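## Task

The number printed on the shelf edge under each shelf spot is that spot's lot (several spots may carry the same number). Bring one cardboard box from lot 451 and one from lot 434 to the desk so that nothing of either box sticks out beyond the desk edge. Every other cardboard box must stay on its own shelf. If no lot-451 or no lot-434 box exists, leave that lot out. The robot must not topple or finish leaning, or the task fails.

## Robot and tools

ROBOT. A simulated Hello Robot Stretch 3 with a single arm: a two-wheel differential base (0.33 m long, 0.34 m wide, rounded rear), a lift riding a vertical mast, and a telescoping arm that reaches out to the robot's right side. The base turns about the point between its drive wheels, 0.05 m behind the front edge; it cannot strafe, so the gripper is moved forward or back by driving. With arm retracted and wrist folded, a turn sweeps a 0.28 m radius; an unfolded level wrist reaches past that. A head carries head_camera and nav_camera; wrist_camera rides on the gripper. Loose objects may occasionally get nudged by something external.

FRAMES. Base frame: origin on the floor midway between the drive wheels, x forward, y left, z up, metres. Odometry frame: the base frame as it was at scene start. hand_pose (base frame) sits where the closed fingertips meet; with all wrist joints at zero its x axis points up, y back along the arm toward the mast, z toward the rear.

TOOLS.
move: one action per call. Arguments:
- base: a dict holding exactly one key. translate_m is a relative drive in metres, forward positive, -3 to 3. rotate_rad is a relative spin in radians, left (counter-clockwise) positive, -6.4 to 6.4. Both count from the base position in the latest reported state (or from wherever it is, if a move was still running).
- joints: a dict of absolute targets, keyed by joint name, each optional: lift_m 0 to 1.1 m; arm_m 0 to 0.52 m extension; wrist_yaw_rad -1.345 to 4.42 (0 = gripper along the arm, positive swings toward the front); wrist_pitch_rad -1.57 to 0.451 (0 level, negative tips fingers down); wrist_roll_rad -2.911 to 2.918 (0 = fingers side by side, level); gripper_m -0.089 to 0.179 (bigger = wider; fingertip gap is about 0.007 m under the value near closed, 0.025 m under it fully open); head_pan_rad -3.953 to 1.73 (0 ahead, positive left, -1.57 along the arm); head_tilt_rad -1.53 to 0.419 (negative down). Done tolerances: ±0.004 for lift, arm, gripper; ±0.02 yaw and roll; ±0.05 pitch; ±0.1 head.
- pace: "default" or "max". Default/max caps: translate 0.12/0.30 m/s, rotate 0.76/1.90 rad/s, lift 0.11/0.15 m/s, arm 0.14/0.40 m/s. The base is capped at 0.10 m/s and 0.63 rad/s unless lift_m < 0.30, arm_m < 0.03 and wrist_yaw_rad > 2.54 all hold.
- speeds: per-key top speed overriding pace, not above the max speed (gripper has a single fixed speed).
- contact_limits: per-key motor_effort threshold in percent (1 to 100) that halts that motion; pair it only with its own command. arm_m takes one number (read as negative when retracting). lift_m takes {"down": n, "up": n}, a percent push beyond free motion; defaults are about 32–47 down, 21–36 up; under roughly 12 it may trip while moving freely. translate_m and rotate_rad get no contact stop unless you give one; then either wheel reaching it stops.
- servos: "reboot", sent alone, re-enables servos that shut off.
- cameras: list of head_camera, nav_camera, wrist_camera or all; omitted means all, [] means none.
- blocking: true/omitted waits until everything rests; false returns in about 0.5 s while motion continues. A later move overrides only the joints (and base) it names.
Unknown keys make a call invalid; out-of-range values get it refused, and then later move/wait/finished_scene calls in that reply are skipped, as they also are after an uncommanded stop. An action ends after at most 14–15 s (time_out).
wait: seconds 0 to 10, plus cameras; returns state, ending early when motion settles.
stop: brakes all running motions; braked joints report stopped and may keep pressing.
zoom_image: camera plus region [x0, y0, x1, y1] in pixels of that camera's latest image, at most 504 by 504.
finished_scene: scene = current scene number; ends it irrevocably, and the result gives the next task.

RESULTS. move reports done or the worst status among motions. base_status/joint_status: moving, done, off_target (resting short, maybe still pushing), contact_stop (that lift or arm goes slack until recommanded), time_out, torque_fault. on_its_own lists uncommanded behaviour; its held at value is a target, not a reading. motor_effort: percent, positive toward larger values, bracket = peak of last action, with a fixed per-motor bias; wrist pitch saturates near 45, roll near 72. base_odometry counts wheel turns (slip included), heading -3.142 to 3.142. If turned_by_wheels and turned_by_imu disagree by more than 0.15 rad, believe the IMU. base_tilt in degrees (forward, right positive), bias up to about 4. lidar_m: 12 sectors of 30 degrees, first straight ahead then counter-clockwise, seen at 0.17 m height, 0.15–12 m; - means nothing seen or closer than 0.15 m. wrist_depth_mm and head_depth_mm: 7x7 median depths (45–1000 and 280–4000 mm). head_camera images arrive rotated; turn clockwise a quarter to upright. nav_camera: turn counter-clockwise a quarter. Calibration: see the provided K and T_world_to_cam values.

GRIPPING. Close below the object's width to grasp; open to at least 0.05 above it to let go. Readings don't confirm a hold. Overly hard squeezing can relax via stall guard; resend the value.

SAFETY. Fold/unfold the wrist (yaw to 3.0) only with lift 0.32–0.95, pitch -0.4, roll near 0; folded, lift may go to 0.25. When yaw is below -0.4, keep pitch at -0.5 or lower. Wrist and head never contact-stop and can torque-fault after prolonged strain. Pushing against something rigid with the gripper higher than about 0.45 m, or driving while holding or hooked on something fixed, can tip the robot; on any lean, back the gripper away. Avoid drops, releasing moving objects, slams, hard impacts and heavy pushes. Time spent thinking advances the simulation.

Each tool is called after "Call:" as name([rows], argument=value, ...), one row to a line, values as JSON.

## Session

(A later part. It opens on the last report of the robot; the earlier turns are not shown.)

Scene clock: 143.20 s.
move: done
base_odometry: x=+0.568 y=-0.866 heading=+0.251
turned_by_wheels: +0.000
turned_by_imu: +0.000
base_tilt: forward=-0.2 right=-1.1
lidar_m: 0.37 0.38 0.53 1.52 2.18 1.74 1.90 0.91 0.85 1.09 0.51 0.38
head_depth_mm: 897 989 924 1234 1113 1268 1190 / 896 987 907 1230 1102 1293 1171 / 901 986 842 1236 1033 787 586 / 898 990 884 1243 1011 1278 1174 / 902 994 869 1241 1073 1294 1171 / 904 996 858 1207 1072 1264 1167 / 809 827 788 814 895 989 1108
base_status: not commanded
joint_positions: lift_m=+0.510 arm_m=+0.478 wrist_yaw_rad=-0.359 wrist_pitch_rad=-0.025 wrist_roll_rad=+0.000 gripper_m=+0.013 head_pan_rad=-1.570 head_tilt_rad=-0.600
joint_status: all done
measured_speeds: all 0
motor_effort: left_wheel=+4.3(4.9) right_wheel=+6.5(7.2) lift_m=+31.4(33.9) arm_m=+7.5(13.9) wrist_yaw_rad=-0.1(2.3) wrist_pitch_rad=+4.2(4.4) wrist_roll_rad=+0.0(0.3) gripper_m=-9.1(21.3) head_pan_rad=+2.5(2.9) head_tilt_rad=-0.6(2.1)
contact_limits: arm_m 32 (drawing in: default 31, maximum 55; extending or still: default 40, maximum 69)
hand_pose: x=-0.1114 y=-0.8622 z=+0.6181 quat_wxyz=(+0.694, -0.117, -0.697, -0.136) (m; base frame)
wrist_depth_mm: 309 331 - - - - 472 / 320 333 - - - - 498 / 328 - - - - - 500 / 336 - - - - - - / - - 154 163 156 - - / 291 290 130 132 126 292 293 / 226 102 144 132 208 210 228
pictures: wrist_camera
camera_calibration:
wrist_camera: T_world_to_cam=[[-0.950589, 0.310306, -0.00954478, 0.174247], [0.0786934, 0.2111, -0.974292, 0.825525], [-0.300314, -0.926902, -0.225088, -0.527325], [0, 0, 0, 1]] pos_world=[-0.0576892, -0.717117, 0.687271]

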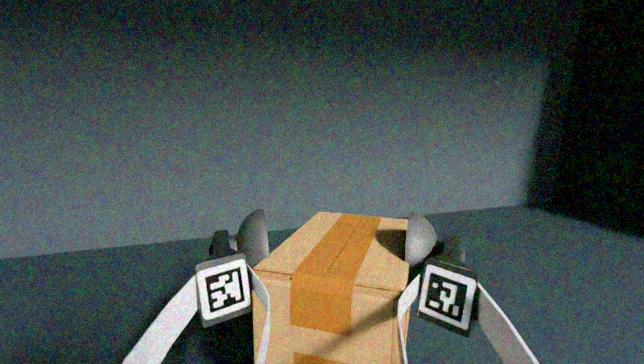

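Call:
move(joints={"gripper_m":-0.015,"lift_m":0.54}, cameras=[])

Call:
move(joints={"arm_m":0.0}, speeds={"arm_m":0.2}, cameras=["wrist_camera"])

Call:
move(base={"rotate_rad":-1.066}, joints={"lift_m":0.78,"wrist_yaw_rad":0}, cameras=[])

Call:
move(base={"translate_m":-1.21}, cameras=["wrist_camera","nav_camera"])

Call:
move(base={"rotate_rad":-0.505})

Scene clock: 198.27 s.
move: done
base_odometry: x=+0.568 y=-0.866 heading=+0.251
turned_by_wheels: +0.000
turned_by_imu: +0.000
base_tilt: forward=-0.2 right=-1.2
lidar_m: 0.37 0.38 0.53 1.52 2.18 1.75 1.90 0.91 0.84 1.10 0.51 0.38
head_depth_mm: 900 989 922 1224 1110 1269 1194 / 898 988 905 1232 1100 1297 1169 / 900 990 843 1232 1015 680 1151 / 901 988 881 1241 851 1272 1178 / 902 991 870 1238 1080 1299 1177 / 907 989 857 1204 1070 1278 1173 / 810 829 788 819 895 992 1114
base_status: not commanded
joint_positions: lift_m=+0.540 arm_m=+0.478 wrist_yaw_rad=-0.359 wrist_pitch_rad=-0.026 wrist_roll_rad=+0.000 gripper_m=-0.013 head_pan_rad=-1.570 head_tilt_rad=-0.600
joint_status: all done
measured_speeds: all 0
motor_effort: left_wheel=+4.2(4.7) right_wheel=+6.6(7.5) lift_m=+31.9(34.0) arm_m=-12.2(13.2) wrist_yaw_rad=-1.1(1.7) wrist_pitch_rad=+4.3(4.5) wrist_roll_rad=-0.2(0.3) gripper_m=-1.6(100.0) head_pan_rad=+2.5(2.8) head_tilt_rad=-0.7(1.6)
contact_limits: arm_m 32 (drawing in: default 31, maximum 55; extending or still: default 40, maximum 69)
hand_pose: x=-0.1113 y=-0.8621 z=+0.6479 quat_wxyz=(+0.694, -0.117, -0.697, -0.136) (m; base frame)
wrist_depth_mm: 310 332 - - - - 472 / 317 335 - - - - 494 / 329 - - - - - 503 / 335 - - - - - - / - - 151 163 151 - - / 328 - 129 132 126 315 329 / 271 101 250 133 250 261 273
pictures: none
No camera images: "cameras" was empty.

Scene clock: 202.37 s.
move: done
base_odometry: x=+0.568 y=-0.866 heading=+0.251
turned_by_wheels: +0.000
turned_by_imu: +0.000
base_tilt: forward=-0.4 right=-1.2
lidar_m: 0.37 0.38 0.53 1.51 2.18 1.74 1.90 0.91 0.85 1.09 0.51 0.38
head_depth_mm: 896 990 925 1226 1110 1260 1190 / 901 988 909 1235 1103 1292 1167 / 903 990 842 1234 1091 1291 632 / 904 992 884 1236 1090 1277 1177 / 903 992 869 1240 1082 1302 1166 / 904 988 860 1215 1067 1264 1172 / 809 828 789 818 893 988 1098
base_status: not commanded
joint_positions: lift_m=+0.540 arm_m=+0.001 wrist_yaw_rad=-0.359 wrist_pitch_rad=-0.026 wrist_roll_rad=+0.000 gripper_m=-0.011 head_pan_rad=-1.570 head_tilt_rad=-0.600
joint_status: all done
measured_speeds: all 0
motor_effort: left_wheel=+3.9(4.9) right_wheel=+6.9(7.2) lift_m=+29.9(31.8) arm_m=-12.4(15.1) wrist_yaw_rad=-0.8(2.9) wrist_pitch_rad=+4.4(4.5) wrist_roll_rad=+0.1(0.4) gripper_m=-13.2(13.6) head_pan_rad=+2.8(3.0) head_tilt_rad=-0.2(1.4)
hand_pose: x=-0.1113 y=-0.3847 z=+0.6479 quat_wxyz=(+0.694, -0.117, -0.697, -0.136) (m; base frame)
wrist_depth_mm: - - - - - - - / 673 - - - 919 - - / 704 - - - 936 - - / - - - - - - - / - - 151 164 151 574 - / - - 130 132 126 592 - / - 101 127 133 126 120 -
pictures: wrist_camera
camera_calibration:
wrist_camera: T_world_to_cam=[[-0.950596, 0.310285, -0.00955786, 0.026396], [0.078979, 0.211957, -0.974082, 0.753951], [-0.300217, -0.926713, -0.225991, -0.0773943], [0, 0, 0, 1]] pos_world=[-0.0576894, -0.239718, 0.717172]

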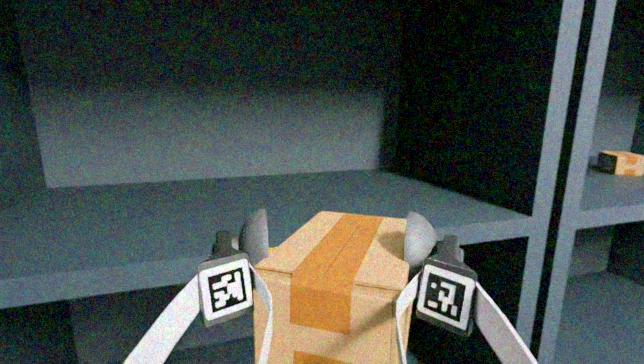

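Scene clock: 205.37 s.
move: done
base_odometry: x=+0.568 y=-0.866 heading=-0.815
turned_by_wheels: -1.066
turned_by_imu: -1.049
base_tilt: forward=-0.3 right=-1.3
lidar_m: 0.52 0.38 0.37 0.38 0.52 1.47 1.90 1.74 1.90 1.56 0.84 1.10
head_depth_mm: 1572 1686 1824 1984 1872 1495 1253 / 1678 1811 1958 2151 1867 1494 1237 / 1357 1519 1986 2255 1843 1398 1152 / 1407 1502 1703 1817 1781 496 324 / 1467 1546 1764 1448 1714 1422 1224 / 1356 1411 1100 1366 1157 1295 1214 / 717 761 821 903 1008 1244 1178
base_status: done
joint_positions: lift_m=+0.780 arm_m=+0.001 wrist_yaw_rad=-0.003 wrist_pitch_rad=-0.027 wrist_roll_rad=+0.000 gripper_m=-0.011 head_pan_rad=-1.570 head_tilt_rad=-0.600
joint_status: all done
measured_speeds: all 0
motor_effort: left_wheel=+7.6(12.7) right_wheel=-10.6(13.2) lift_m=+29.3(34.6) arm_m=-12.8(13.5) wrist_yaw_rad=+2.7(4.6) wrist_pitch_rad=+4.4(4.6) wrist_roll_rad=+0.2(0.3) gripper_m=-13.1(13.8) head_pan_rad=+2.2(2.8) head_tilt_rad=+0.8(1.2)
hand_pose: x=-0.0221 y=-0.4011 z=+0.8878 quat_wxyz=(+0.707, +0.009, -0.707, -0.011) (m; base frame)
wrist_depth_mm: - - - - - - - / - 539 - - - - - / 774 - - - - - - / 812 - - - - - - / 851 - 157 164 164 - - / 814 - 130 132 126 - - / - 101 127 134 129 - -
pictures: none
No camera images: "cameras" was empty.

Scene clock: 218.60 s.
move: done
base_odometry: x=-0.262 y=+0.015 heading=-0.814
turned_by_wheels: +0.000
turned_by_imu: +0.000
base_tilt: forward=-0.3 right=-1.1
lidar_m: 1.37 1.00 0.97 1.01 1.39 2.59 1.43 0.76 0.87 1.36 1.84 1.69
head_depth_mm: 1074 1155 1260 1135 844 715 1251 / 1125 1221 1339 1447 835 1208 1215 / 1171 1274 1398 1562 1646 1374 1150 / 1237 1353 1484 1669 1781 495 324 / 1305 1447 1607 1802 1826 1427 1221 / 1406 1538 1741 1977 1813 1459 1212 / 1487 1660 1900 2136 1817 1450 1207
base_status: done
joint_positions: lift_m=+0.780 arm_m=+0.001 wrist_yaw_rad=-0.003 wrist_pitch_rad=-0.027 wrist_roll_rad=+0.000 gripper_m=-0.011 head_pan_rad=-1.570 head_tilt_rad=-0.600
joint_status: not commanded
measured_speeds: all 0
motor_effort: left_wheel=-4.3(9.6) right_wheel=-6.8(15.3) lift_m=+29.2(29.6) arm_m=-7.5(13.0) wrist_yaw_rad=+1.1(3.4) wrist_pitch_rad=+4.4(4.6) wrist_roll_rad=-0.3(0.6) gripper_m=-12.8(13.8) head_pan_rad=+1.8(2.5) head_tilt_rad=+2.7(3.3)
hand_pose: x=-0.0221 y=-0.4011 z=+0.8878 quat_wxyz=(+0.707, +0.009, -0.707, -0.011) (m; base frame)
wrist_depth_mm: - - - - - - - / - - - - - - - / - - - - - - - / - - - - - - - / - - 157 164 164 - - / - - 130 132 126 - - / - 110 145 134 126 108 -
pictures: nav_camera (sideways), wrist_camera
camera_calibration:
nav_camera: T_world_to_cam=[[0.0175178, -0.542764, 0.839703, -1.04965], [-0.999787, -0.01866, 0.0087961, 0.0448697], [0.0108946, -0.839678, -0.542975, 0.659804], [0, 0, 0, 1]] pos_world=[0.0560593, -0.0148495, 1.23925]
wrist_camera: T_world_to_cam=[[-0.9991, -0.041319, -0.00955654, -0.0236011], [-0.0000541598, 0.226581, -0.973992, 0.988129], [0.0424098, -0.973116, -0.226379, -0.0222279], [0, 0, 0, 1]] pos_world=[-0.0225837, -0.246497, 0.957172]

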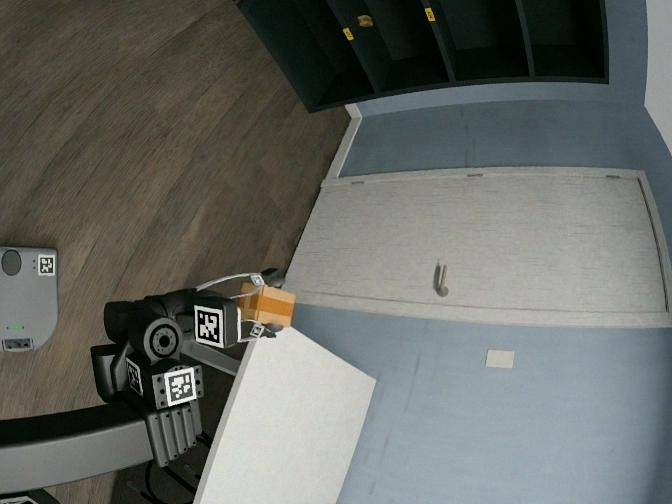

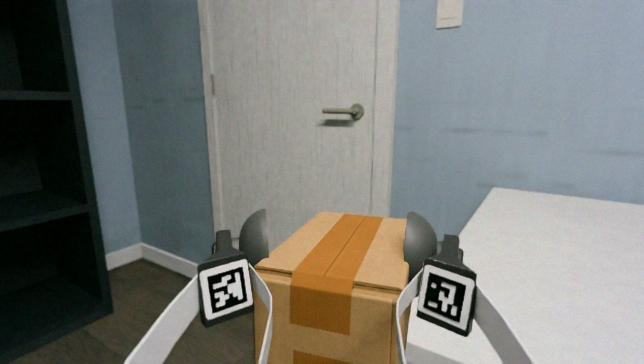

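Scene clock: 220.53 s.
move: done
base_odometry: x=-0.262 y=+0.015 heading=-1.319
turned_by_wheels: -0.505
turned_by_imu: -0.497
base_tilt: forward=-0.3 right=-1.1
lidar_m: 1.68 1.34 1.00 0.97 1.01 1.42 2.59 1.43 0.75 0.87 1.37 1.87
head_depth_mm: 1071 1175 1305 1134 842 1381 1211 / 1075 1179 1310 1123 835 1372 1240 / 1074 1177 1320 1117 827 1361 1156 / 1074 1187 1306 1100 824 495 324 / 1078 1189 1322 1089 818 1347 1193 / 1083 1191 1325 1466 812 1416 1217 / 1087 1190 1329 1484 1639 1445 1208
base_status: done
joint_positions: lift_m=+0.780 arm_m=+0.001 wrist_yaw_rad=-0.002 wrist_pitch_rad=-0.027 wrist_roll_rad=+0.000 gripper_m=-0.011 head_pan_rad=-1.570 head_tilt_rad=-0.600
joint_status: not commanded
measured_speeds: all 0
motor_effort: left_wheel=+7.7(11.7) right_wheel=-10.0(14.0) lift_m=+29.9(31.0) arm_m=-8.3(8.4) wrist_yaw_rad=+1.6(3.1) wrist_pitch_rad=+4.4(4.6) wrist_roll_rad=-0.2(0.3) gripper_m=-13.0(13.5) head_pan_rad=+1.3(1.8) head_tilt_rad=+3.1(3.6)
hand_pose: x=-0.0221 y=-0.4011 z=+0.8878 quat_wxyz=(+0.707, +0.009, -0.707, -0.011) (m; base frame)
wrist_depth_mm: - - - - - - - / - - - - - - - / - - - - - - - / - - - - - - - / - - 155 163 151 - - / - - 130 132 126 - - / - 101 126 133 126 108 -
pictures: head_camera (sideways), nav_camera (sideways), wrist_camera
camera_calibration:
head_camera: T_world_to_cam=[[-0.0467389, 0.520203, -0.852763, 1.12526], [0.997499, -0.0210035, -0.0674843, 0.0813518], [-0.0530165, -0.853784, -0.517921, 0.629909], [0, 0, 0, 1]] pos_world=[0.00484052, -0.0458478, 1.29131]
nav_camera: T_world_to_cam=[[0.0175178, -0.542764, 0.839703, -1.04965], [-0.999787, -0.01866, 0.0087961, 0.0448697], [0.0108946, -0.839678, -0.542975, 0.659804], [0, 0, 0, 1]] pos_world=[0.0560593, -0.0148495, 1.23925]
wrist_camera: T_world_to_cam=[[-0.999087, -0.0416154, -0.00962286, -0.0235109], [-0.0000576361, 0.226602, -0.973987, 0.988129], [0.0427134, -0.973098, -0.226398, -0.0222032], [0, 0, 0, 1]] pos_world=[-0.0224841, -0.246496, 0.957173]

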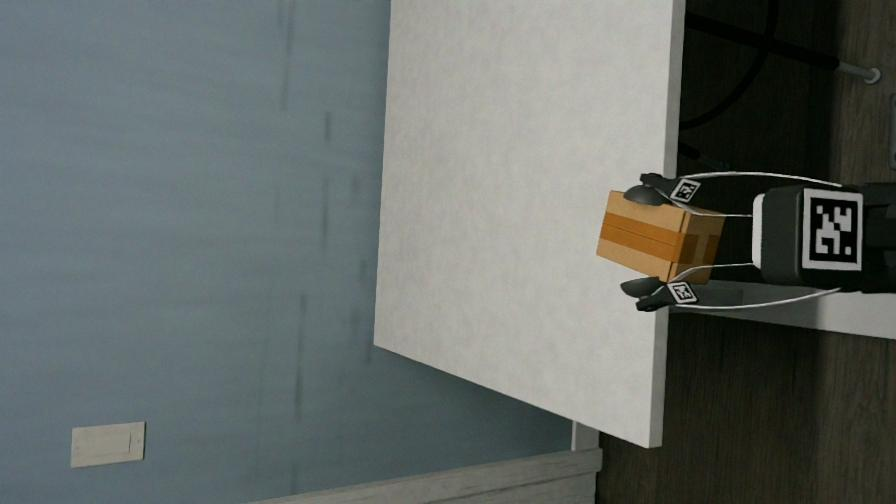

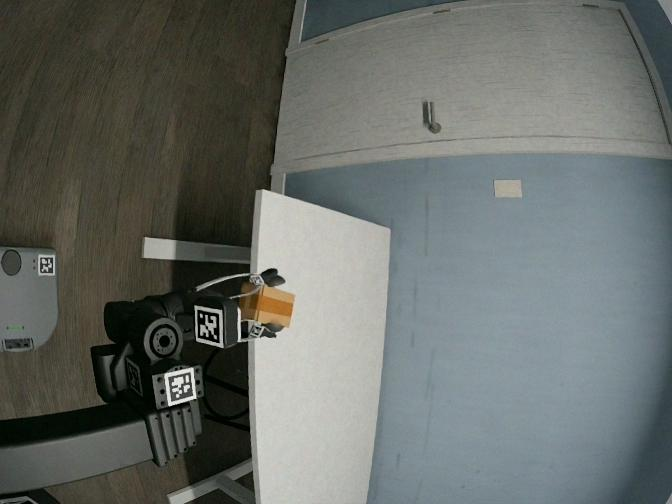

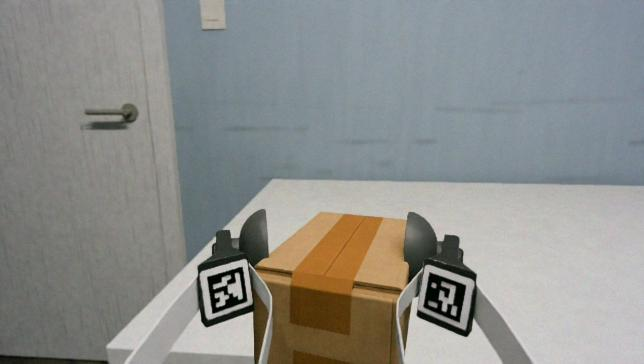

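Call:
move(joints={"arm_m":0.29}, cameras=[])

Call:
move(joints={"lift_m":0.69}, cameras=[])

Call:
move(joints={"lift_m":0.63}, speeds={"lift_m":0.025}, contact_limits={"lift_m":{"down":13}})

Scene clock: 239.03 s.
move: done
base_odometry: x=-0.262 y=+0.015 heading=-1.319
turned_by_wheels: +0.000
turned_by_imu: +0.000
base_tilt: forward=-0.3 right=-1.3
lidar_m: 1.68 1.34 1.00 0.97 1.02 1.42 2.58 1.42 0.76 0.87 1.37 1.88
head_depth_mm: 1070 1179 1299 1137 842 720 301 / 1072 1181 1311 1119 452 352 1182 / 1074 1181 1307 1108 481 1400 1243 / 1081 1187 1309 785 510 1389 1232 / 1082 1188 1321 1091 819 1343 1192 / 1083 1192 1327 1454 812 1412 1216 / 1087 1191 1330 1489 1649 1440 1208
base_status: not commanded
joint_positions: lift_m=+0.780 arm_m=+0.290 wrist_yaw_rad=-0.002 wrist_pitch_rad=-0.027 wrist_roll_rad=+0.000 gripper_m=-0.011 head_pan_rad=-1.570 head_tilt_rad=-0.600
joint_status: all done
measured_speeds: all 0
motor_effort: left_wheel=+7.8(8.3) right_wheel=-10.0(11.0) lift_m=+25.7(31.8) arm_m=+12.0(15.5) wrist_yaw_rad=+2.1(2.8) wrist_pitch_rad=+4.4(4.6) wrist_roll_rad=+0.0(0.3) gripper_m=-13.2(13.7) head_pan_rad=+1.2(1.6) head_tilt_rad=+3.2(4.3)
hand_pose: x=-0.0221 y=-0.6905 z=+0.8878 quat_wxyz=(+0.707, +0.009, -0.707, -0.011) (m; base frame)
wrist_depth_mm: 745 - - - - - - / 760 - - - - - - / 792 - - - - - - / - - - - - - - / - - 151 163 152 - - / - 860 130 132 126 - - / - 101 127 134 126 108 -
pictures: none
No camera images: "cameras" was empty.

Scene clock: 240.70 s.
move: done
base_odometry: x=-0.262 y=+0.015 heading=-1.319
turned_by_wheels: +0.000
turned_by_imu: +0.000
base_tilt: forward=-0.4 right=-1.2
lidar_m: 1.68 1.34 1.00 0.97 1.02 1.43 2.58 1.42 0.76 0.87 1.37 1.87
head_depth_mm: 1072 1176 1309 1138 841 1381 1221 / 1070 1176 1307 1122 836 469 381 / 1077 1177 1306 1112 747 532 1237 / 1080 1185 1310 1105 614 718 1232 / 1084 1186 1314 1096 812 1346 1195 / 1082 1192 1314 1449 813 1416 1217 / 1081 1193 1323 1485 1653 1444 1218
base_status: not commanded
joint_positions: lift_m=+0.690 arm_m=+0.290 wrist_yaw_rad=-0.002 wrist_pitch_rad=-0.027 wrist_roll_rad=+0.000 gripper_m=-0.011 head_pan_rad=-1.570 head_tilt_rad=-0.600
joint_status: all done
measured_speeds: all 0
motor_effort: left_wheel=+7.2(7.9) right_wheel=-9.8(10.9) lift_m=+23.8(26.6) arm_m=+10.0(12.6) wrist_yaw_rad=+1.5(3.1) wrist_pitch_rad=+4.4(4.5) wrist_roll_rad=+0.1(0.3) gripper_m=-13.0(13.8) head_pan_rad=+1.0(1.4) head_tilt_rad=+3.3(4.2)
hand_pose: x=-0.0221 y=-0.6905 z=+0.7977 quat_wxyz=(+0.707, +0.009, -0.707, -0.011) (m; base frame)
wrist_depth_mm: 750 - - - - - - / 754 - - - - - - / - - - - - - - / - - - - - - - / - 837 151 163 152 - - / - - 129 132 126 - - / - 101 127 133 126 108 -
pictures: none
No camera images: "cameras" was empty.

Scene clock: 243.67 s.
move: contact_stop
base_odometry: x=-0.262 y=+0.015 heading=-1.319
turned_by_wheels: +0.000
turned_by_imu: +0.000
base_tilt: forward=-0.2 right=-1.2
lidar_m: 1.68 1.34 1.00 0.97 1.02 1.42 2.58 1.43 0.76 0.86 1.37 1.88
head_depth_mm: 1071 1182 1296 1139 842 1382 1221 / 1073 1180 1304 1124 835 732 414 / 1076 1181 1315 1115 829 545 1205 / 1081 1187 1316 1100 794 573 1225 / 1079 1186 1316 1095 816 1337 1195 / 1086 1186 1326 1453 813 1414 1220 / 1085 1195 1326 1478 1649 1447 1212
base_status: not commanded
joint_positions: lift_m=+0.649 arm_m=+0.290 wrist_yaw_rad=-0.002 wrist_pitch_rad=+0.014 wrist_roll_rad=-0.001 gripper_m=-0.011 head_pan_rad=-1.570 head_tilt_rad=-0.600
joint_status: lift_m contact_stop (moved -0.041 of -0.060)
measured_speeds: translate_m=+0.000 rotate_rad=+0.000 lift_m=+0.002 arm_m=+0.000 wrist_yaw_rad=+0.000 wrist_pitch_rad=-0.024 wrist_roll_rad=+0.000 head_pan_rad=+0.000 head_tilt_rad=+0.000
on_its_own: lift_m is slack since a contact_stop (your +0.630 is given up)
motor_effort: left_wheel=+6.8(8.0) right_wheel=-7.4(10.7) lift_m=+25.4(26.2) arm_m=+5.1(10.2) wrist_yaw_rad=+1.9(3.0) wrist_pitch_rad=-2.8(9.3) wrist_roll_rad=+0.2(0.7) gripper_m=-13.0(13.7) head_pan_rad=+0.5(1.5) head_tilt_rad=+3.4(4.1)
contact_limits: lift_m down 13 (down: maximum 72; up: maximum 65)
hand_pose: x=-0.0220 y=-0.6915 z=+0.7673 quat_wxyz=(+0.708, -0.005, -0.707, +0.004) (m; base frame)
wrist_depth_mm: 759 - - - - - - / 768 - - - - - - / 779 - - - - - - / - - - - - - - / - - 151 164 152 - - / - - 130 132 126 - - / - 101 127 133 126 108 -
pictures: head_camera (sideways), nav_camera (sideways), wrist_camera
camera_calibration:
head_camera: T_world_to_cam=[[-0.0467592, 0.519778, -0.853021, 1.12557], [0.997498, -0.0210249, -0.0674901, 0.0813583], [-0.0530145, -0.854043, -0.517495, 0.629345], [0, 0, 0, 1]] pos_world=[0.00484047, -0.0458498, 1.29131]
nav_camera: T_world_to_cam=[[0.0175192, -0.542345, 0.839973, -1.04998], [-0.999787, -0.0186564, 0.00880652, 0.0448568], [0.0108947, -0.839948, -0.542557, 0.659281], [0, 0, 0, 1]] pos_world=[0.0560593, -0.0148513, 1.23925]
wrist_camera: T_world_to_cam=[[-0.999087, -0.0421298, -0.00705354, -0.0391147], [-0.000958371, 0.187192, -0.982323, 0.915633], [0.0427054, -0.98142, -0.187061, -0.368054], [0, 0, 0, 1]] pos_world=[-0.0224836, -0.534262, 0.830323]

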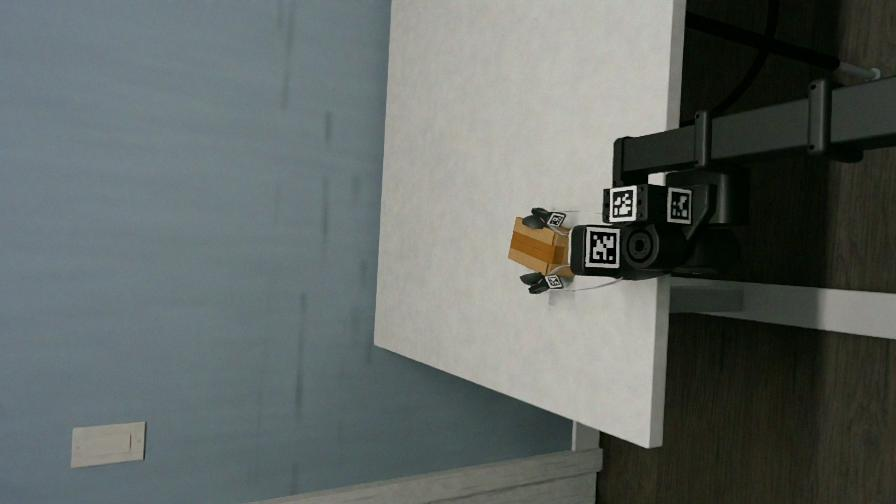

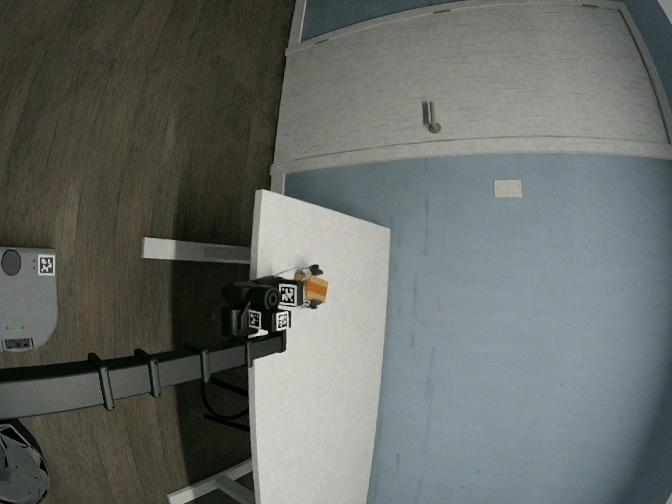

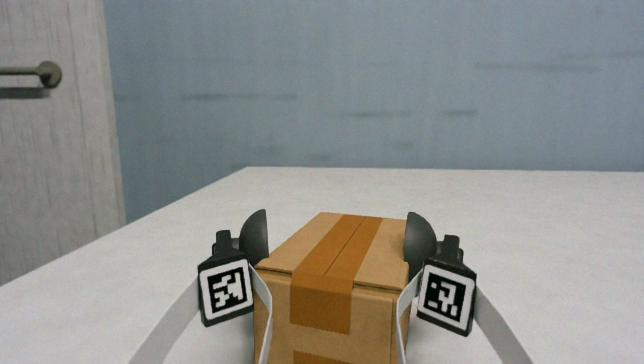

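Call:
move(joints={"gripper_m":0.179}, cameras=[])

Call:
move(joints={"lift_m":0.66}, cameras=["wrist_camera"])

Call:
move(joints={"arm_m":0.0}, pace="max", cameras=["head_camera"])

Scene clock: 254.60 s.
move: done
base_odometry: x=-0.262 y=+0.015 heading=-1.319
turned_by_wheels: +0.000
turned_by_imu: +0.000
base_tilt: forward=-0.4 right=-1.2
lidar_m: 1.69 1.34 1.00 0.97 1.02 1.42 2.59 1.43 0.76 0.87 1.37 1.88
head_depth_mm: 1069 1173 1302 1135 841 1382 1219 / 1070 1181 1307 1124 835 730 412 / 1077 1178 1311 1109 805 546 1211 / 1079 1181 1318 1105 789 574 1231 / 1086 1185 1321 1094 799 1348 1189 / 1085 1193 1319 1455 812 1411 1220 / 1084 1201 1321 1485 1656 1453 1208
base_status: not commanded
joint_positions: lift_m=+0.650 arm_m=+0.290 wrist_yaw_rad=-0.002 wrist_pitch_rad=+0.008 wrist_roll_rad=-0.001 gripper_m=+0.179 head_pan_rad=-1.570 head_tilt_rad=-0.600
joint_status: all done
measured_speeds: all 0
on_its_own: lift_m is slack since a contact_stop (your +0.630 is given up)
motor_effort: left_wheel=+6.7(7.0) right_wheel=-6.4(7.6) lift_m=+27.2(27.8) arm_m=-2.9(3.6) wrist_yaw_rad=+1.0(3.1) wrist_pitch_rad=-2.0(2.1) wrist_roll_rad=+0.3(0.5) gripper_m=+0.7(83.7) head_pan_rad=+0.1(1.2) head_tilt_rad=+1.9(2.7)
contact_limits: lift_m down 13 (down: maximum 72; up: maximum 65)
hand_pose: x=-0.0220 y=-0.6914 z=+0.7666 quat_wxyz=(+0.708, -0.003, -0.707, +0.002) (m; base frame)
wrist_depth_mm: 746 - - - - - - / 774 - - - - - - / - - - - - - - / - - - - - - - / - 142 - 163 163 - - / - 126 138 131 124 - - / - - 141 132 125 - 105
pictures: none
No camera images: "cameras" was empty.

Scene clock: 255.33 s.
move: done
base_odometry: x=-0.262 y=+0.015 heading=-1.319
turned_by_wheels: +0.000
turned_by_imu: +0.000
base_tilt: forward=-0.3 right=-1.3
lidar_m: 1.69 1.34 1.00 0.97 1.02 1.42 2.58 1.43 0.76 0.87 1.37 1.88
head_depth_mm: 1072 1169 1306 1133 844 1383 1216 / 1072 1185 1314 1123 835 729 402 / 1068 1181 1313 1112 801 539 1205 / 1081 1189 1314 1103 789 571 1229 / 1081 1186 1319 1092 815 1340 1195 / 1078 1191 1320 1457 815 1416 1224 / 1085 1196 1325 1483 1648 1451 1210
base_status: not commanded
joint_positions: lift_m=+0.660 arm_m=+0.290 wrist_yaw_rad=-0.002 wrist_pitch_rad=-0.015 wrist_roll_rad=-0.001 gripper_m=+0.179 head_pan_rad=-1.570 head_tilt_rad=-0.600
joint_status: all done
measured_speeds: all 0
motor_effort: left_wheel=+6.2(7.0) right_wheel=-6.6(7.4) lift_m=+30.5(33.2) arm_m=-5.2(5.2) wrist_yaw_rad=+1.0(3.1) wrist_pitch_rad=+2.2(2.5) wrist_roll_rad=+0.1(0.5) gripper_m=+0.2(1.2) head_pan_rad=+0.1(0.8) head_tilt_rad=+1.8(2.3)
hand_pose: x=-0.0220 y=-0.6908 z=+0.7709 quat_wxyz=(+0.708, +0.005, -0.707, -0.006) (m; base frame)
wrist_depth_mm: 743 - - - - - - / 773 - - - - - - / - - - - - - - / - - - - - - - / - 142 - 171 172 - - / - 126 139 140 132 - - / - - 142 134 128 - 105
pictures: wrist_camera
camera_calibration:
wrist_camera: T_world_to_cam=[[-0.999087, -0.0418931, -0.00833313, -0.037906], [-0.000859582, 0.214772, -0.976664, 0.93376], [0.0427052, -0.975765, -0.214612, -0.34153], [0, 0, 0, 1]] pos_world=[-0.0224836, -0.535386, 0.838358]

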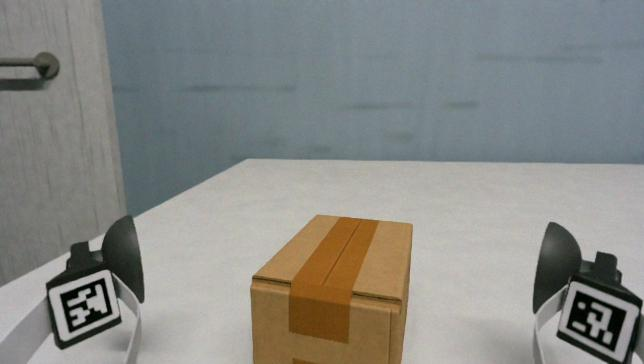

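Scene clock: 257.33 s.
move: done
base_odometry: x=-0.262 y=+0.015 heading=-1.319
turned_by_wheels: +0.000
turned_by_imu: +0.000
base_tilt: forward=-0.4 right=-1.2
lidar_m: 1.69 1.34 1.00 0.97 1.02 1.42 2.59 1.42 0.75 0.87 1.38 1.87
head_depth_mm: 1069 1171 1307 1137 841 1383 1217 / 1076 1175 1304 1130 838 1369 1239 / 1074 1178 1309 1118 831 1396 1228 / 1081 1188 1313 1108 799 1391 1232 / 1080 1191 1316 1097 818 1300 1194 / 1080 1192 1324 1452 816 1420 1219 / 1085 1194 1323 1483 1646 1450 1209
base_status: not commanded
joint_positions: lift_m=+0.660 arm_m=+0.001 wrist_yaw_rad=-0.002 wrist_pitch_rad=-0.016 wrist_roll_rad=-0.001 gripper_m=+0.179 head_pan_rad=-1.570 head_tilt_rad=-0.600
joint_status: all done
measured_speeds: all 0
motor_effort: left_wheel=+6.6(7.1) right_wheel=-6.8(7.7) lift_m=+25.9(31.1) arm_m=-12.6(14.7) wrist_yaw_rad=+1.6(2.3) wrist_pitch_rad=+2.5(2.7) wrist_roll_rad=+0.2(0.4) gripper_m=+0.6(1.0) head_pan_rad=-0.1(0.8) head_tilt_rad=+1.6(2.5)
hand_pose: x=-0.0220 y=-0.4014 z=+0.7704 quat_wxyz=(+0.708, +0.005, -0.707, -0.007) (m; base frame)
wrist_depth_mm: - - - - - - - / - - - - - - - / - - - - - - - / - - - 425 - - - / - 146 - - - - - / 123 - - - - - - / - - - - - - 105
pictures: head_camera (sideways)
camera_calibration:
head_camera: T_world_to_cam=[[-0.0467592, 0.519778, -0.853021, 1.12557], [0.997498, -0.0210249, -0.0674901, 0.0813583], [-0.0530145, -0.854043, -0.517495, 0.629345], [0, 0, 0, 1]] pos_world=[0.00484047, -0.0458498, 1.29131]

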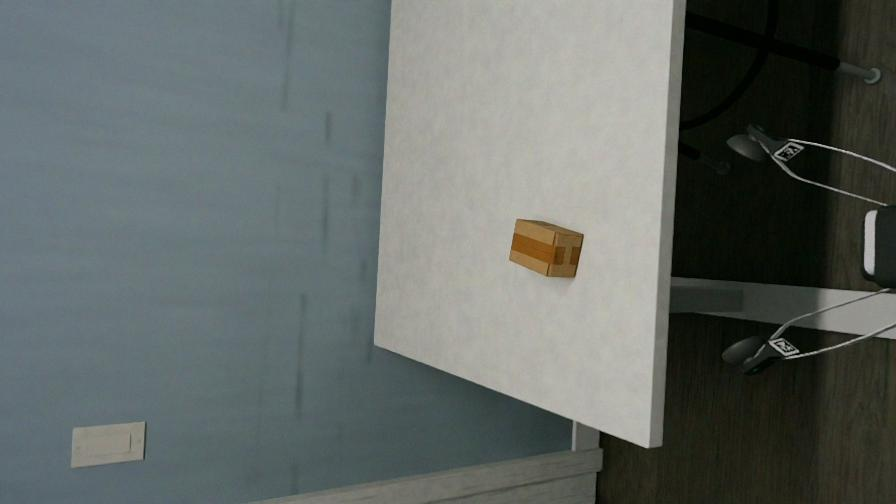

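Call:
move(joints={"wrist_pitch_rad":-0.4,"gripper_m":0.03}, cameras=[])

Call:
move(joints={"wrist_yaw_rad":3.0}, pace="max", cameras=[])

Call:
move(base={"translate_m":-2.07}, joints={"lift_m":0.29,"head_pan_rad":1.5,"head_tilt_rad":-0.3}, pace="max", cameras=["head_camera","nav_camera"])

Call:
move(base={"rotate_rad":1.57}, joints={"head_pan_rad":-0.6}, pace="max", cameras=["head_camera","nav_camera"])

Scene clock: 282.27 s.
move: done
base_odometry: x=-0.262 y=+0.015 heading=-1.319
turned_by_wheels: +0.000
turned_by_imu: +0.000
base_tilt: forward=-0.4 right=-1.3
lidar_m: 1.69 1.34 1.00 0.97 1.02 1.42 2.58 1.42 0.76 0.87 1.37 1.87
head_depth_mm: 1072 1173 1306 1133 843 1390 1216 / 1076 1176 1304 1125 838 1379 1240 / 1075 1183 1304 1115 830 1405 1239 / 1079 1181 1312 1109 800 1396 1172 / 1082 1187 1322 1084 820 1343 1195 / 1083 1190 1318 1456 812 1415 1219 / 1090 1192 1321 1487 1638 1446 1207
base_status: not commanded
joint_positions: lift_m=+0.660 arm_m=+0.001 wrist_yaw_rad=-0.002 wrist_pitch_rad=-0.412 wrist_roll_rad=-0.001 gripper_m=+0.030 head_pan_rad=-1.570 head_tilt_rad=-0.600
joint_status: all done
measured_speeds: all 0
motor_effort: left_wheel=+6.4(7.2) right_wheel=-6.6(7.6) lift_m=+26.1(26.1) arm_m=-12.5(13.3) wrist_yaw_rad=+1.8(2.8) wrist_pitch_rad=+1.8(3.8) wrist_roll_rad=+0.3(0.5) gripper_m=+0.3(84.0) head_pan_rad=+0.1(0.6) head_tilt_rad=-0.3(1.0)
hand_pose: x=-0.0220 y=-0.3707 z=+0.6740 quat_wxyz=(+0.692, +0.144, -0.692, -0.146) (m; base frame)
wrist_depth_mm: - 970 - 363 - - - / - - - - - - - / - - - - - - - / - - - - - - - / - - - 844 - - - / 993 982 127 146 130 947 913 / 855 880 797 809 799 824 827
pictures: none
No camera images: "cameras" was empty.

Scene clock: 284.10 s.
move: done
base_odometry: x=-0.262 y=+0.015 heading=-1.319
turned_by_wheels: +0.000
turned_by_imu: +0.000
base_tilt: forward=-0.3 right=-1.2
lidar_m: 1.69 1.34 1.00 0.97 1.02 1.42 2.59 1.42 0.76 0.87 1.37 1.88
head_depth_mm: 1077 1181 1299 1143 842 1379 1214 / 1076 1177 1306 1127 834 1378 1238 / 1077 1178 1310 1109 830 1404 1235 / 1074 1185 1304 1100 798 1399 1234 / 1079 1183 1324 1095 820 1346 1191 / 1084 1191 1325 1456 812 1420 1216 / 1087 1193 1319 1484 1656 1449 1216
base_status: not commanded
joint_positions: lift_m=+0.660 arm_m=+0.001 wrist_yaw_rad=+2.997 wrist_pitch_rad=-0.412 wrist_roll_rad=-0.001 gripper_m=+0.030 head_pan_rad=-1.570 head_tilt_rad=-0.600
joint_status: all done
measured_speeds: all 0
motor_effort: left_wheel=+6.7(7.1) right_wheel=-6.4(7.7) lift_m=+28.9(28.9) arm_m=-12.0(12.9) wrist_yaw_rad=+2.5(7.8) wrist_pitch_rad=+1.8(1.9) wrist_roll_rad=+0.3(0.4) gripper_m=+0.5(1.0) head_pan_rad=-0.5(0.6) head_tilt_rad=-0.6(1.2)
hand_pose: x=+0.0112 y=+0.0772 z=+0.6740 quat_wxyz=(+0.195, +0.700, +0.095, +0.680) (m; base frame)
wrist_depth_mm: - 137 - - - - - / - 147 - - - - - / - 162 - - - - - / - 185 - - - - - / - - 205 - - - - / 957 975 130 146 130 940 946 / 840 853 260 824 790 831 829
pictures: none
No camera images: "cameras" was empty.

Scene clock: 294.07 s.
move: done
base_odometry: x=-0.778 y=+2.019 heading=-1.319
turned_by_wheels: +0.000
turned_by_imu: -0.002
base_tilt: forward=-0.4 right=-1.2
lidar_m: 3.60 1.42 1.14 1.89 0.74 0.55 0.54 0.56 0.78 1.25 1.20 1.18
head_depth_mm: 1171 1164 1149 1133 1130 1181 1247 / 2201 2297 2389 2473 1555 1534 1450 / 2174 2277 2391 2526 2624 2015 1538 / 2178 2265 2400 2511 2576 1999 1540 / 2172 2251 2350 2530 2594 1978 1537 / 2148 2245 2358 2422 2566 1975 1528 / 1868 1875 1903 1931 1953 1837 1523
base_status: done
joint_positions: lift_m=+0.290 arm_m=+0.001 wrist_yaw_rad=+2.997 wrist_pitch_rad=-0.414 wrist_roll_rad=-0.001 gripper_m=+0.030 head_pan_rad=+1.500 head_tilt_rad=-0.300
joint_status: all done
measured_speeds: all 0
motor_effort: left_wheel=-2.2(14.0) right_wheel=-6.5(16.5) lift_m=+29.8(31.6) arm_m=-11.2(13.2) wrist_yaw_rad=+1.6(3.7) wrist_pitch_rad=+2.1(2.3) wrist_roll_rad=+0.2(0.4) gripper_m=+0.3(0.9) head_pan_rad=-3.5(5.3) head_tilt_rad=-3.6(7.7)
hand_pose: x=+0.0111 y=+0.0770 z=+0.3035 quat_wxyz=(+0.195, +0.700, +0.096, +0.680) (m; base frame)
wrist_depth_mm: - 137 - - - - - / - 147 - - - - - / 760 162 883 931 918 911 884 / 710 186 682 732 721 727 712 / 614 593 206 584 601 598 595 / 519 521 130 147 130 506 504 / 455 289 257 281 422 443 442
pictures: head_camera (sideways), nav_camera (sideways)
camera_calibration:
head_camera: T_world_to_cam=[[0.0288301, -0.247441, -0.968474, 1.27581], [-0.992089, 0.111342, -0.0579804, 0.0811334], [0.122178, 0.962484, -0.242273, 0.270143], [0, 0, 0, 1]] pos_world=[0.0107042, 0.046646, 1.30574]
nav_camera: T_world_to_cam=[[0.0021188, 0.270711, 0.962658, -1.20998], [0.998308, -0.0565143, 0.0136952, 0.0262523], [0.0581114, 0.961, -0.270372, 0.30479], [0, 0, 0, 1]] pos_world=[-0.041356, 0.036136, 1.24685]

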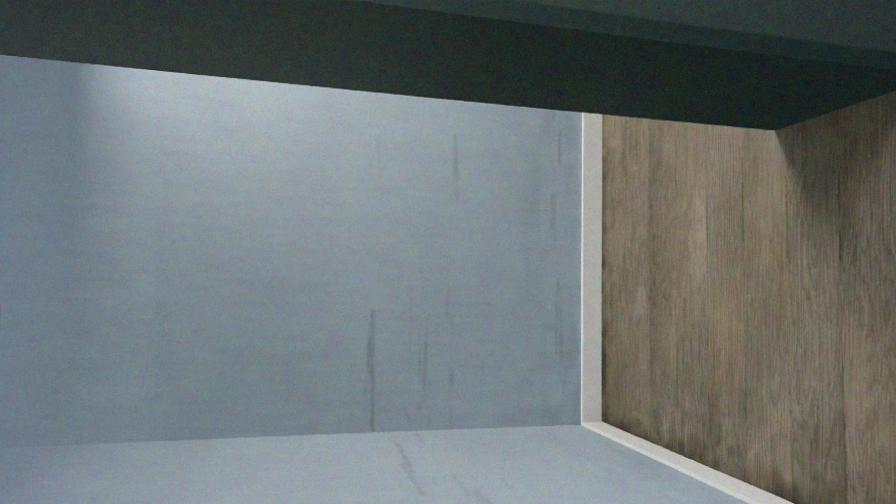

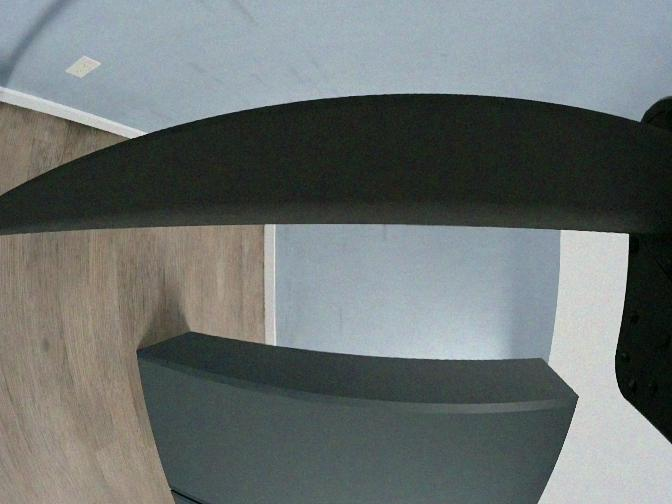

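Scene clock: 296.37 s.
move: done
base_odometry: x=-0.778 y=+2.019 heading=+0.251
turned_by_wheels: +1.570
turned_by_imu: +1.539
base_tilt: forward=-0.4 right=-1.3
lidar_m: 2.02 0.76 0.55 0.53 0.56 0.76 1.25 1.23 1.18 3.73 1.45 1.14
head_depth_mm: 1387 1460 1569 1690 1823 1909 1571 / 1259 1320 1409 1517 1628 1759 1552 / 1153 1215 1294 1369 1465 1568 1543 / 1071 1126 1187 1261 1326 1416 1475 / 996 1049 1098 1159 1218 1292 1380 / 1017 1067 1129 1202 1275 1366 1424 / 1276 2171 2264 2420 2491 1892 1518
base_status: done
joint_positions: lift_m=+0.290 arm_m=+0.001 wrist_yaw_rad=+2.997 wrist_pitch_rad=-0.414 wrist_roll_rad=-0.001 gripper_m=+0.030 head_pan_rad=-0.608 head_tilt_rad=-0.301
joint_status: all done
measured_speeds: translate_m=+0.000 rotate_rad=+0.000 lift_m=+0.000 arm_m=+0.000 wrist_yaw_rad=+0.000 wrist_pitch_rad=+0.000 wrist_roll_rad=+0.000 head_pan_rad=+0.024 head_tilt_rad=+0.000
motor_effort: left_wheel=-7.0(15.6) right_wheel=+7.9(14.3) lift_m=+29.1(30.0) arm_m=-12.3(13.6) wrist_yaw_rad=+2.2(2.9) wrist_pitch_rad=+2.2(2.3) wrist_roll_rad=+0.4(0.4) gripper_m=+0.6(1.0) head_pan_rad=+3.3(5.2) head_tilt_rad=-1.7(3.4)
hand_pose: x=+0.0111 y=+0.0770 z=+0.3035 quat_wxyz=(+0.195, +0.700, +0.096, +0.680) (m; base frame)
wrist_depth_mm: 501 137 521 536 541 557 580 / 541 147 562 582 599 608 625 / 593 162 597 626 633 - - / - 178 188 670 687 678 686 / 619 590 206 582 601 586 589 / 524 516 130 147 130 509 500 / 452 291 257 280 419 443 438
pictures: head_camera (sideways), nav_camera (sideways)
camera_calibration:
head_camera: T_world_to_cam=[[-0.227908, 0.102292, -0.968295, 1.27718], [0.603389, 0.795335, -0.0579994, 0.0714827], [0.764185, -0.597477, -0.242985, 0.267135], [0, 0, 0, 1]] pos_world=[0.0438069, -0.0278915, 1.30574]
nav_camera: T_world_to_cam=[[0.232055, -0.140772, 0.962462, -1.21105], [-0.559455, -0.828748, 0.0136727, 0.0357831], [0.795714, -0.541627, -0.271071, 0.301174], [0, 0, 0, 1]] pos_world=[0.0614017, 0.0222962, 1.24674]

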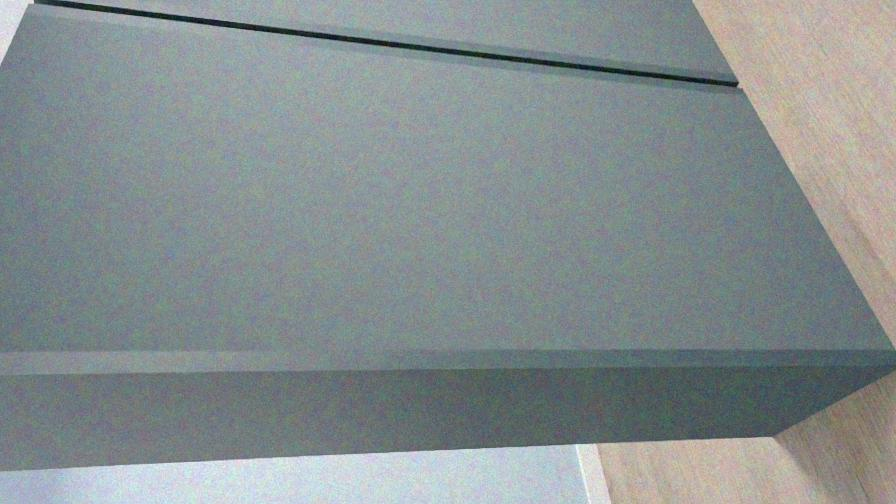

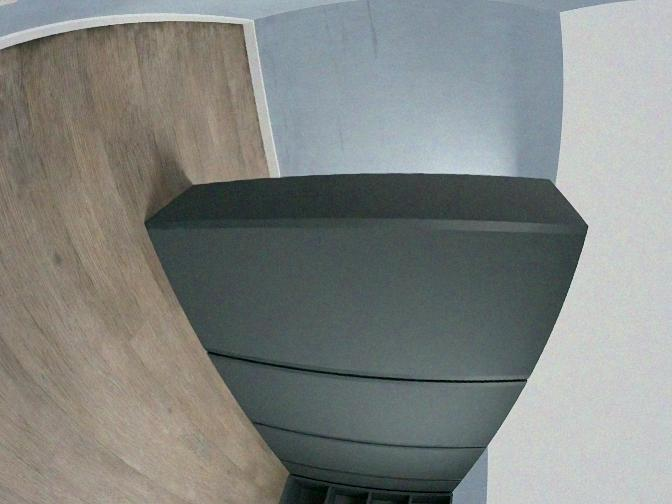

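Call:
move(base={"translate_m":1.5}, joints={"head_pan_rad":-1.75,"head_tilt_rad":-0.3}, pace="max", cameras=["head_camera","nav_camera"])

Scene clock: 315.97 s.
move: done
base_odometry: x=+0.676 y=+2.391 heading=+0.251
turned_by_wheels: +0.000
turned_by_imu: +0.001
base_tilt: forward=-0.4 right=-1.3
lidar_m: 1.01 0.74 0.54 0.52 0.54 0.75 2.12 2.46 0.51 0.49 1.42 1.04
head_depth_mm: 437 459 484 511 541 577 616 / 428 449 473 499 528 561 600 / 419 439 463 487 516 547 581 / 411 431 452 475 504 534 565 / 403 422 442 465 492 519 551 / 2952 3717 3868 - 2658 1900 1478 / 3260 3659 3859 - 2820 1960 1518
base_status: done
joint_positions: lift_m=+0.290 arm_m=+0.001 wrist_yaw_rad=+2.997 wrist_pitch_rad=-0.414 wrist_roll_rad=-0.001 gripper_m=+0.030 head_pan_rad=-1.750 head_tilt_rad=-0.301
joint_status: all done
measured_speeds: all 0
motor_effort: left_wheel=+1.4(11.7) right_wheel=+3.1(15.5) lift_m=+26.6(28.7) arm_m=+0.4(8.5) wrist_yaw_rad=+2.2(3.3) wrist_pitch_rad=+2.1(2.4) wrist_roll_rad=+0.3(0.5) gripper_m=+0.3(1.0) head_pan_rad=+3.2(5.6) head_tilt_rad=+3.2(3.7)
hand_pose: x=+0.0111 y=+0.0770 z=+0.3035 quat_wxyz=(+0.195, +0.700, +0.096, +0.680) (m; base frame)
wrist_depth_mm: 494 137 508 527 539 546 560 / 534 148 554 564 586 600 613 / 579 162 591 617 628 634 - / 619 178 189 - 699 702 691 / 613 586 205 587 600 596 586 / 524 513 130 147 130 510 507 / 455 291 258 279 425 444 444
pictures: head_camera (sideways), nav_camera (sideways)
camera_calibration:
head_camera: T_world_to_cam=[[-0.00181483, 0.249814, -0.968292, 1.27579], [0.974273, -0.217777, -0.0580113, 0.0691955], [-0.225364, -0.943486, -0.242992, 0.273218], [0, 0, 0, 1]] pos_world=[-0.00352639, -0.0458633, 1.30574]
nav_camera: T_world_to_cam=[[-0.0314642, -0.269598, 0.962459, -1.20944], [-0.986385, 0.163883, 0.0136595, 0.0383943], [-0.161413, -0.948925, -0.271084, 0.30702], [0, 0, 0, 1]] pos_world=[0.0493745, -0.0410169, 1.24674]

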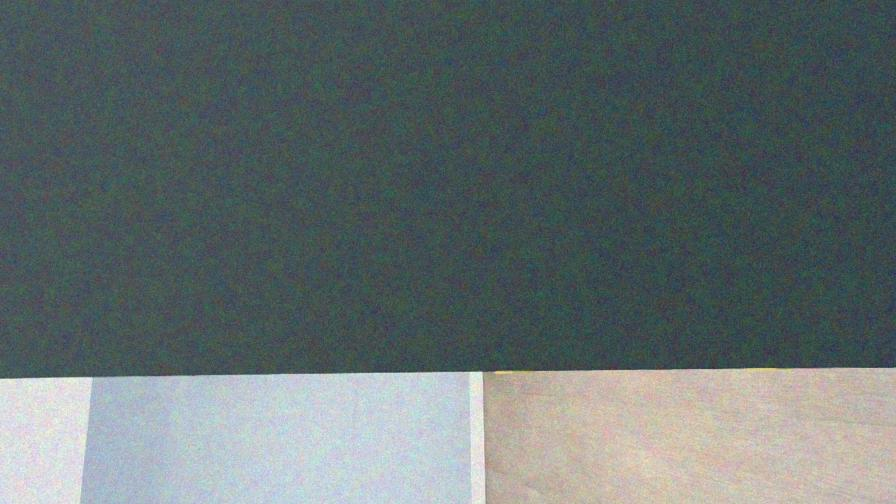

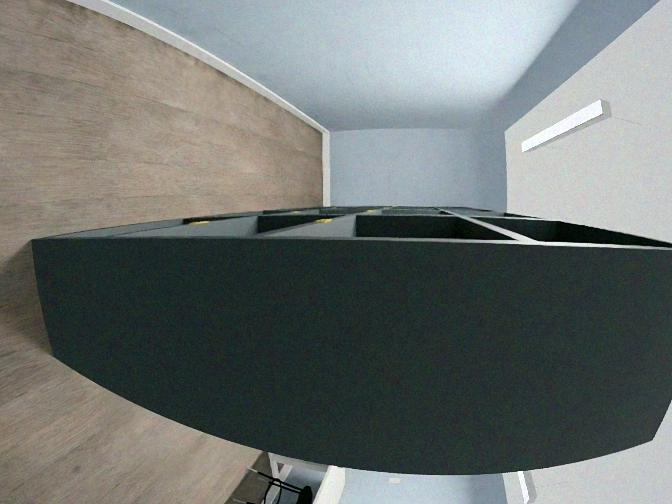

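Call:
move(base={"translate_m":0.58}, pace="max", cameras=[])

Call:
move(base={"rotate_rad":-1.57}, joints={"head_pan_rad":-0.8,"head_tilt_rad":-0.4}, pace="max", cameras=["head_camera","nav_camera"])

Scene clock: 332.00 s.
move: done
base_odometry: x=+1.237 y=+2.535 heading=+0.251
turned_by_wheels: +0.000
turned_by_imu: +0.000
base_tilt: forward=-0.4 right=-1.0
lidar_m: 0.43 0.45 0.54 0.52 0.54 0.74 2.10 0.76 1.47 1.63 0.61 0.45
head_depth_mm: 1273 1319 1403 1370 1569 1270 1423 / 1428 1355 1403 1460 1542 1632 1474 / 2644 2174 2309 2373 2303 1914 1541 / 3105 3080 3180 3311 2728 2009 1532 / 3171 3859 - - 2859 1992 1529 / 3148 3749 - - 2800 1982 1534 / 2758 2928 2824 2771 2512 1965 1531
base_status: done
joint_positions: lift_m=+0.290 arm_m=+0.001 wrist_yaw_rad=+2.997 wrist_pitch_rad=-0.414 wrist_roll_rad=-0.001 gripper_m=+0.030 head_pan_rad=-1.750 head_tilt_rad=-0.300
joint_status: not commanded
measured_speeds: all 0
motor_effort: left_wheel=+3.8(11.8) right_wheel=+2.3(17.4) lift_m=+25.1(26.5) arm_m=+9.4(9.4) wrist_yaw_rad=+1.9(2.9) wrist_pitch_rad=+2.1(2.3) wrist_roll_rad=+0.4(0.5) gripper_m=+0.8(0.9) head_pan_rad=+2.4(3.2) head_tilt_rad=+5.2(6.2)
hand_pose: x=+0.0110 y=+0.0770 z=+0.3035 quat_wxyz=(+0.195, +0.700, +0.096, +0.680) (m; base frame)
wrist_depth_mm: 490 137 511 521 528 542 495 / 536 147 542 568 583 591 498 / 575 162 585 613 620 638 485 / 612 179 188 - 665 663 506 / 618 595 207 582 601 595 500 / 525 522 130 147 130 511 487 / 458 291 258 279 425 443 443
pictures: none
No camera images: "cameras" was empty.

Scene clock: 334.13 s.
move: done
base_odometry: x=+1.237 y=+2.535 heading=-1.319
turned_by_wheels: -1.570
turned_by_imu: -1.539
base_tilt: forward=-0.4 right=-1.2
lidar_m: 1.52 0.59 0.44 0.43 0.45 0.54 0.52 0.54 0.76 2.26 0.76 1.49
head_depth_mm: 793 875 979 3153 2364 1792 1433 / 696 758 835 928 1037 1190 1334 / 639 676 726 795 880 984 1105 / 1206 1291 1371 923 1366 1014 1215 / 1352 1453 1522 1141 1419 1178 1318 / 1331 1400 1474 1586 1409 1599 1366 / 1241 1300 1368 1479 1557 1643 1387
base_status: done
joint_positions: lift_m=+0.290 arm_m=+0.001 wrist_yaw_rad=+2.997 wrist_pitch_rad=-0.414 wrist_roll_rad=-0.001 gripper_m=+0.030 head_pan_rad=-0.795 head_tilt_rad=-0.400
joint_status: all done
measured_speeds: all 0
motor_effort: left_wheel=+5.8(15.0) right_wheel=-9.6(13.9) lift_m=+24.0(25.7) arm_m=+0.8(10.4) wrist_yaw_rad=+1.8(2.5) wrist_pitch_rad=+2.1(2.2) wrist_roll_rad=+0.0(0.4) gripper_m=+0.1(0.8) head_pan_rad=-2.7(6.7) head_tilt_rad=-4.2(7.8)
hand_pose: x=+0.0110 y=+0.0770 z=+0.3035 quat_wxyz=(+0.195, +0.700, +0.096, +0.680) (m; base frame)
wrist_depth_mm: 414 137 426 437 448 456 460 / 449 147 462 477 483 495 508 / 492 162 500 517 520 532 538 / 532 183 188 - - - - / 582 573 202 152 577 591 587 / 523 523 130 147 130 513 506 / 458 290 258 279 428 443 443
pictures: head_camera (sideways), nav_camera (sideways)
camera_calibration:
head_camera: T_world_to_cam=[[-0.270969, 0.210261, -0.939343, 1.23961], [0.736597, 0.673509, -0.0617268, 0.0754783], [0.619677, -0.708644, -0.337378, 0.390901], [0, 0, 0, 1]] pos_world=[0.0380669, -0.0344674, 1.30096]
nav_camera: T_world_to_cam=[[0.267431, -0.24834, 0.931025, -1.17024], [-0.702879, -0.711205, 0.0121924, 0.0385606], [0.659121, -0.657659, -0.364752, 0.423946], [0, 0, 0, 1]] pos_world=[0.060632, 0.0156175, 1.24369]

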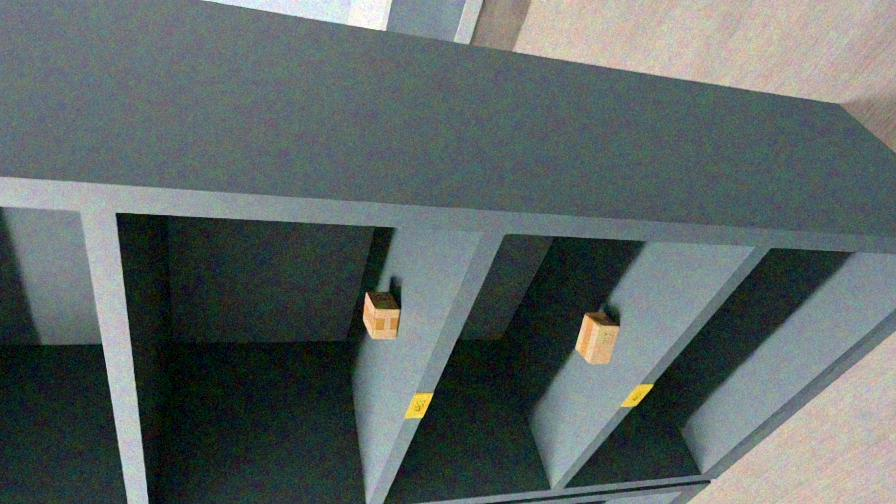

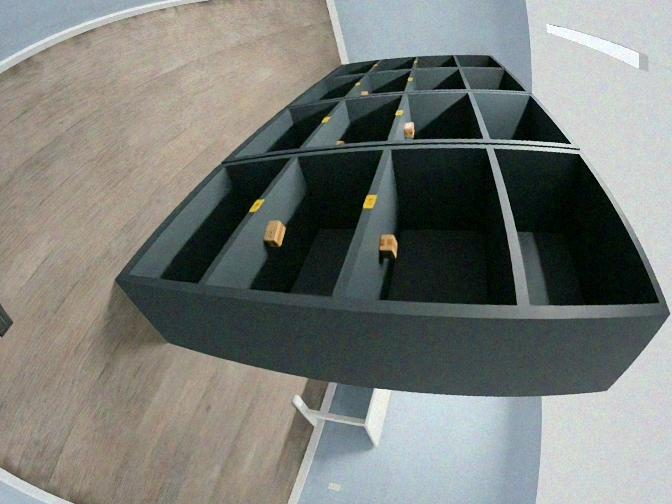

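Call:
zoom_image(camera="head_camera", region=[380, 350, 680, 450])

Call:
zoom_image(camera="nav_camera", region=[300, 40, 460, 220])

Scaled by 1.680 from the camera's 896x504 image, which has a finer 1280x720 frame.

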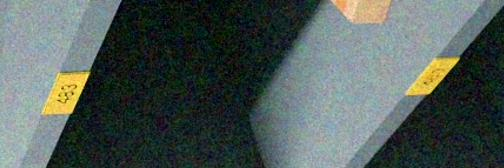

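Scaled by 2.800 from the camera's 672x504 image, which has a finer 792x594 frame.

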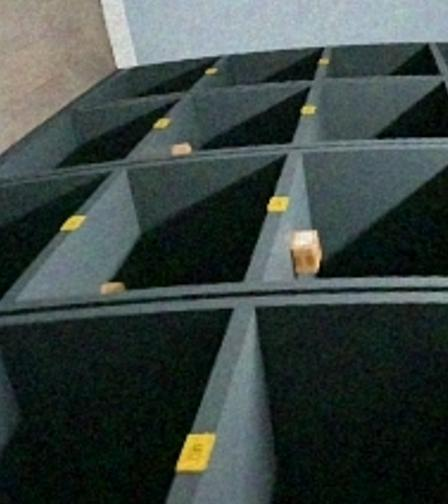

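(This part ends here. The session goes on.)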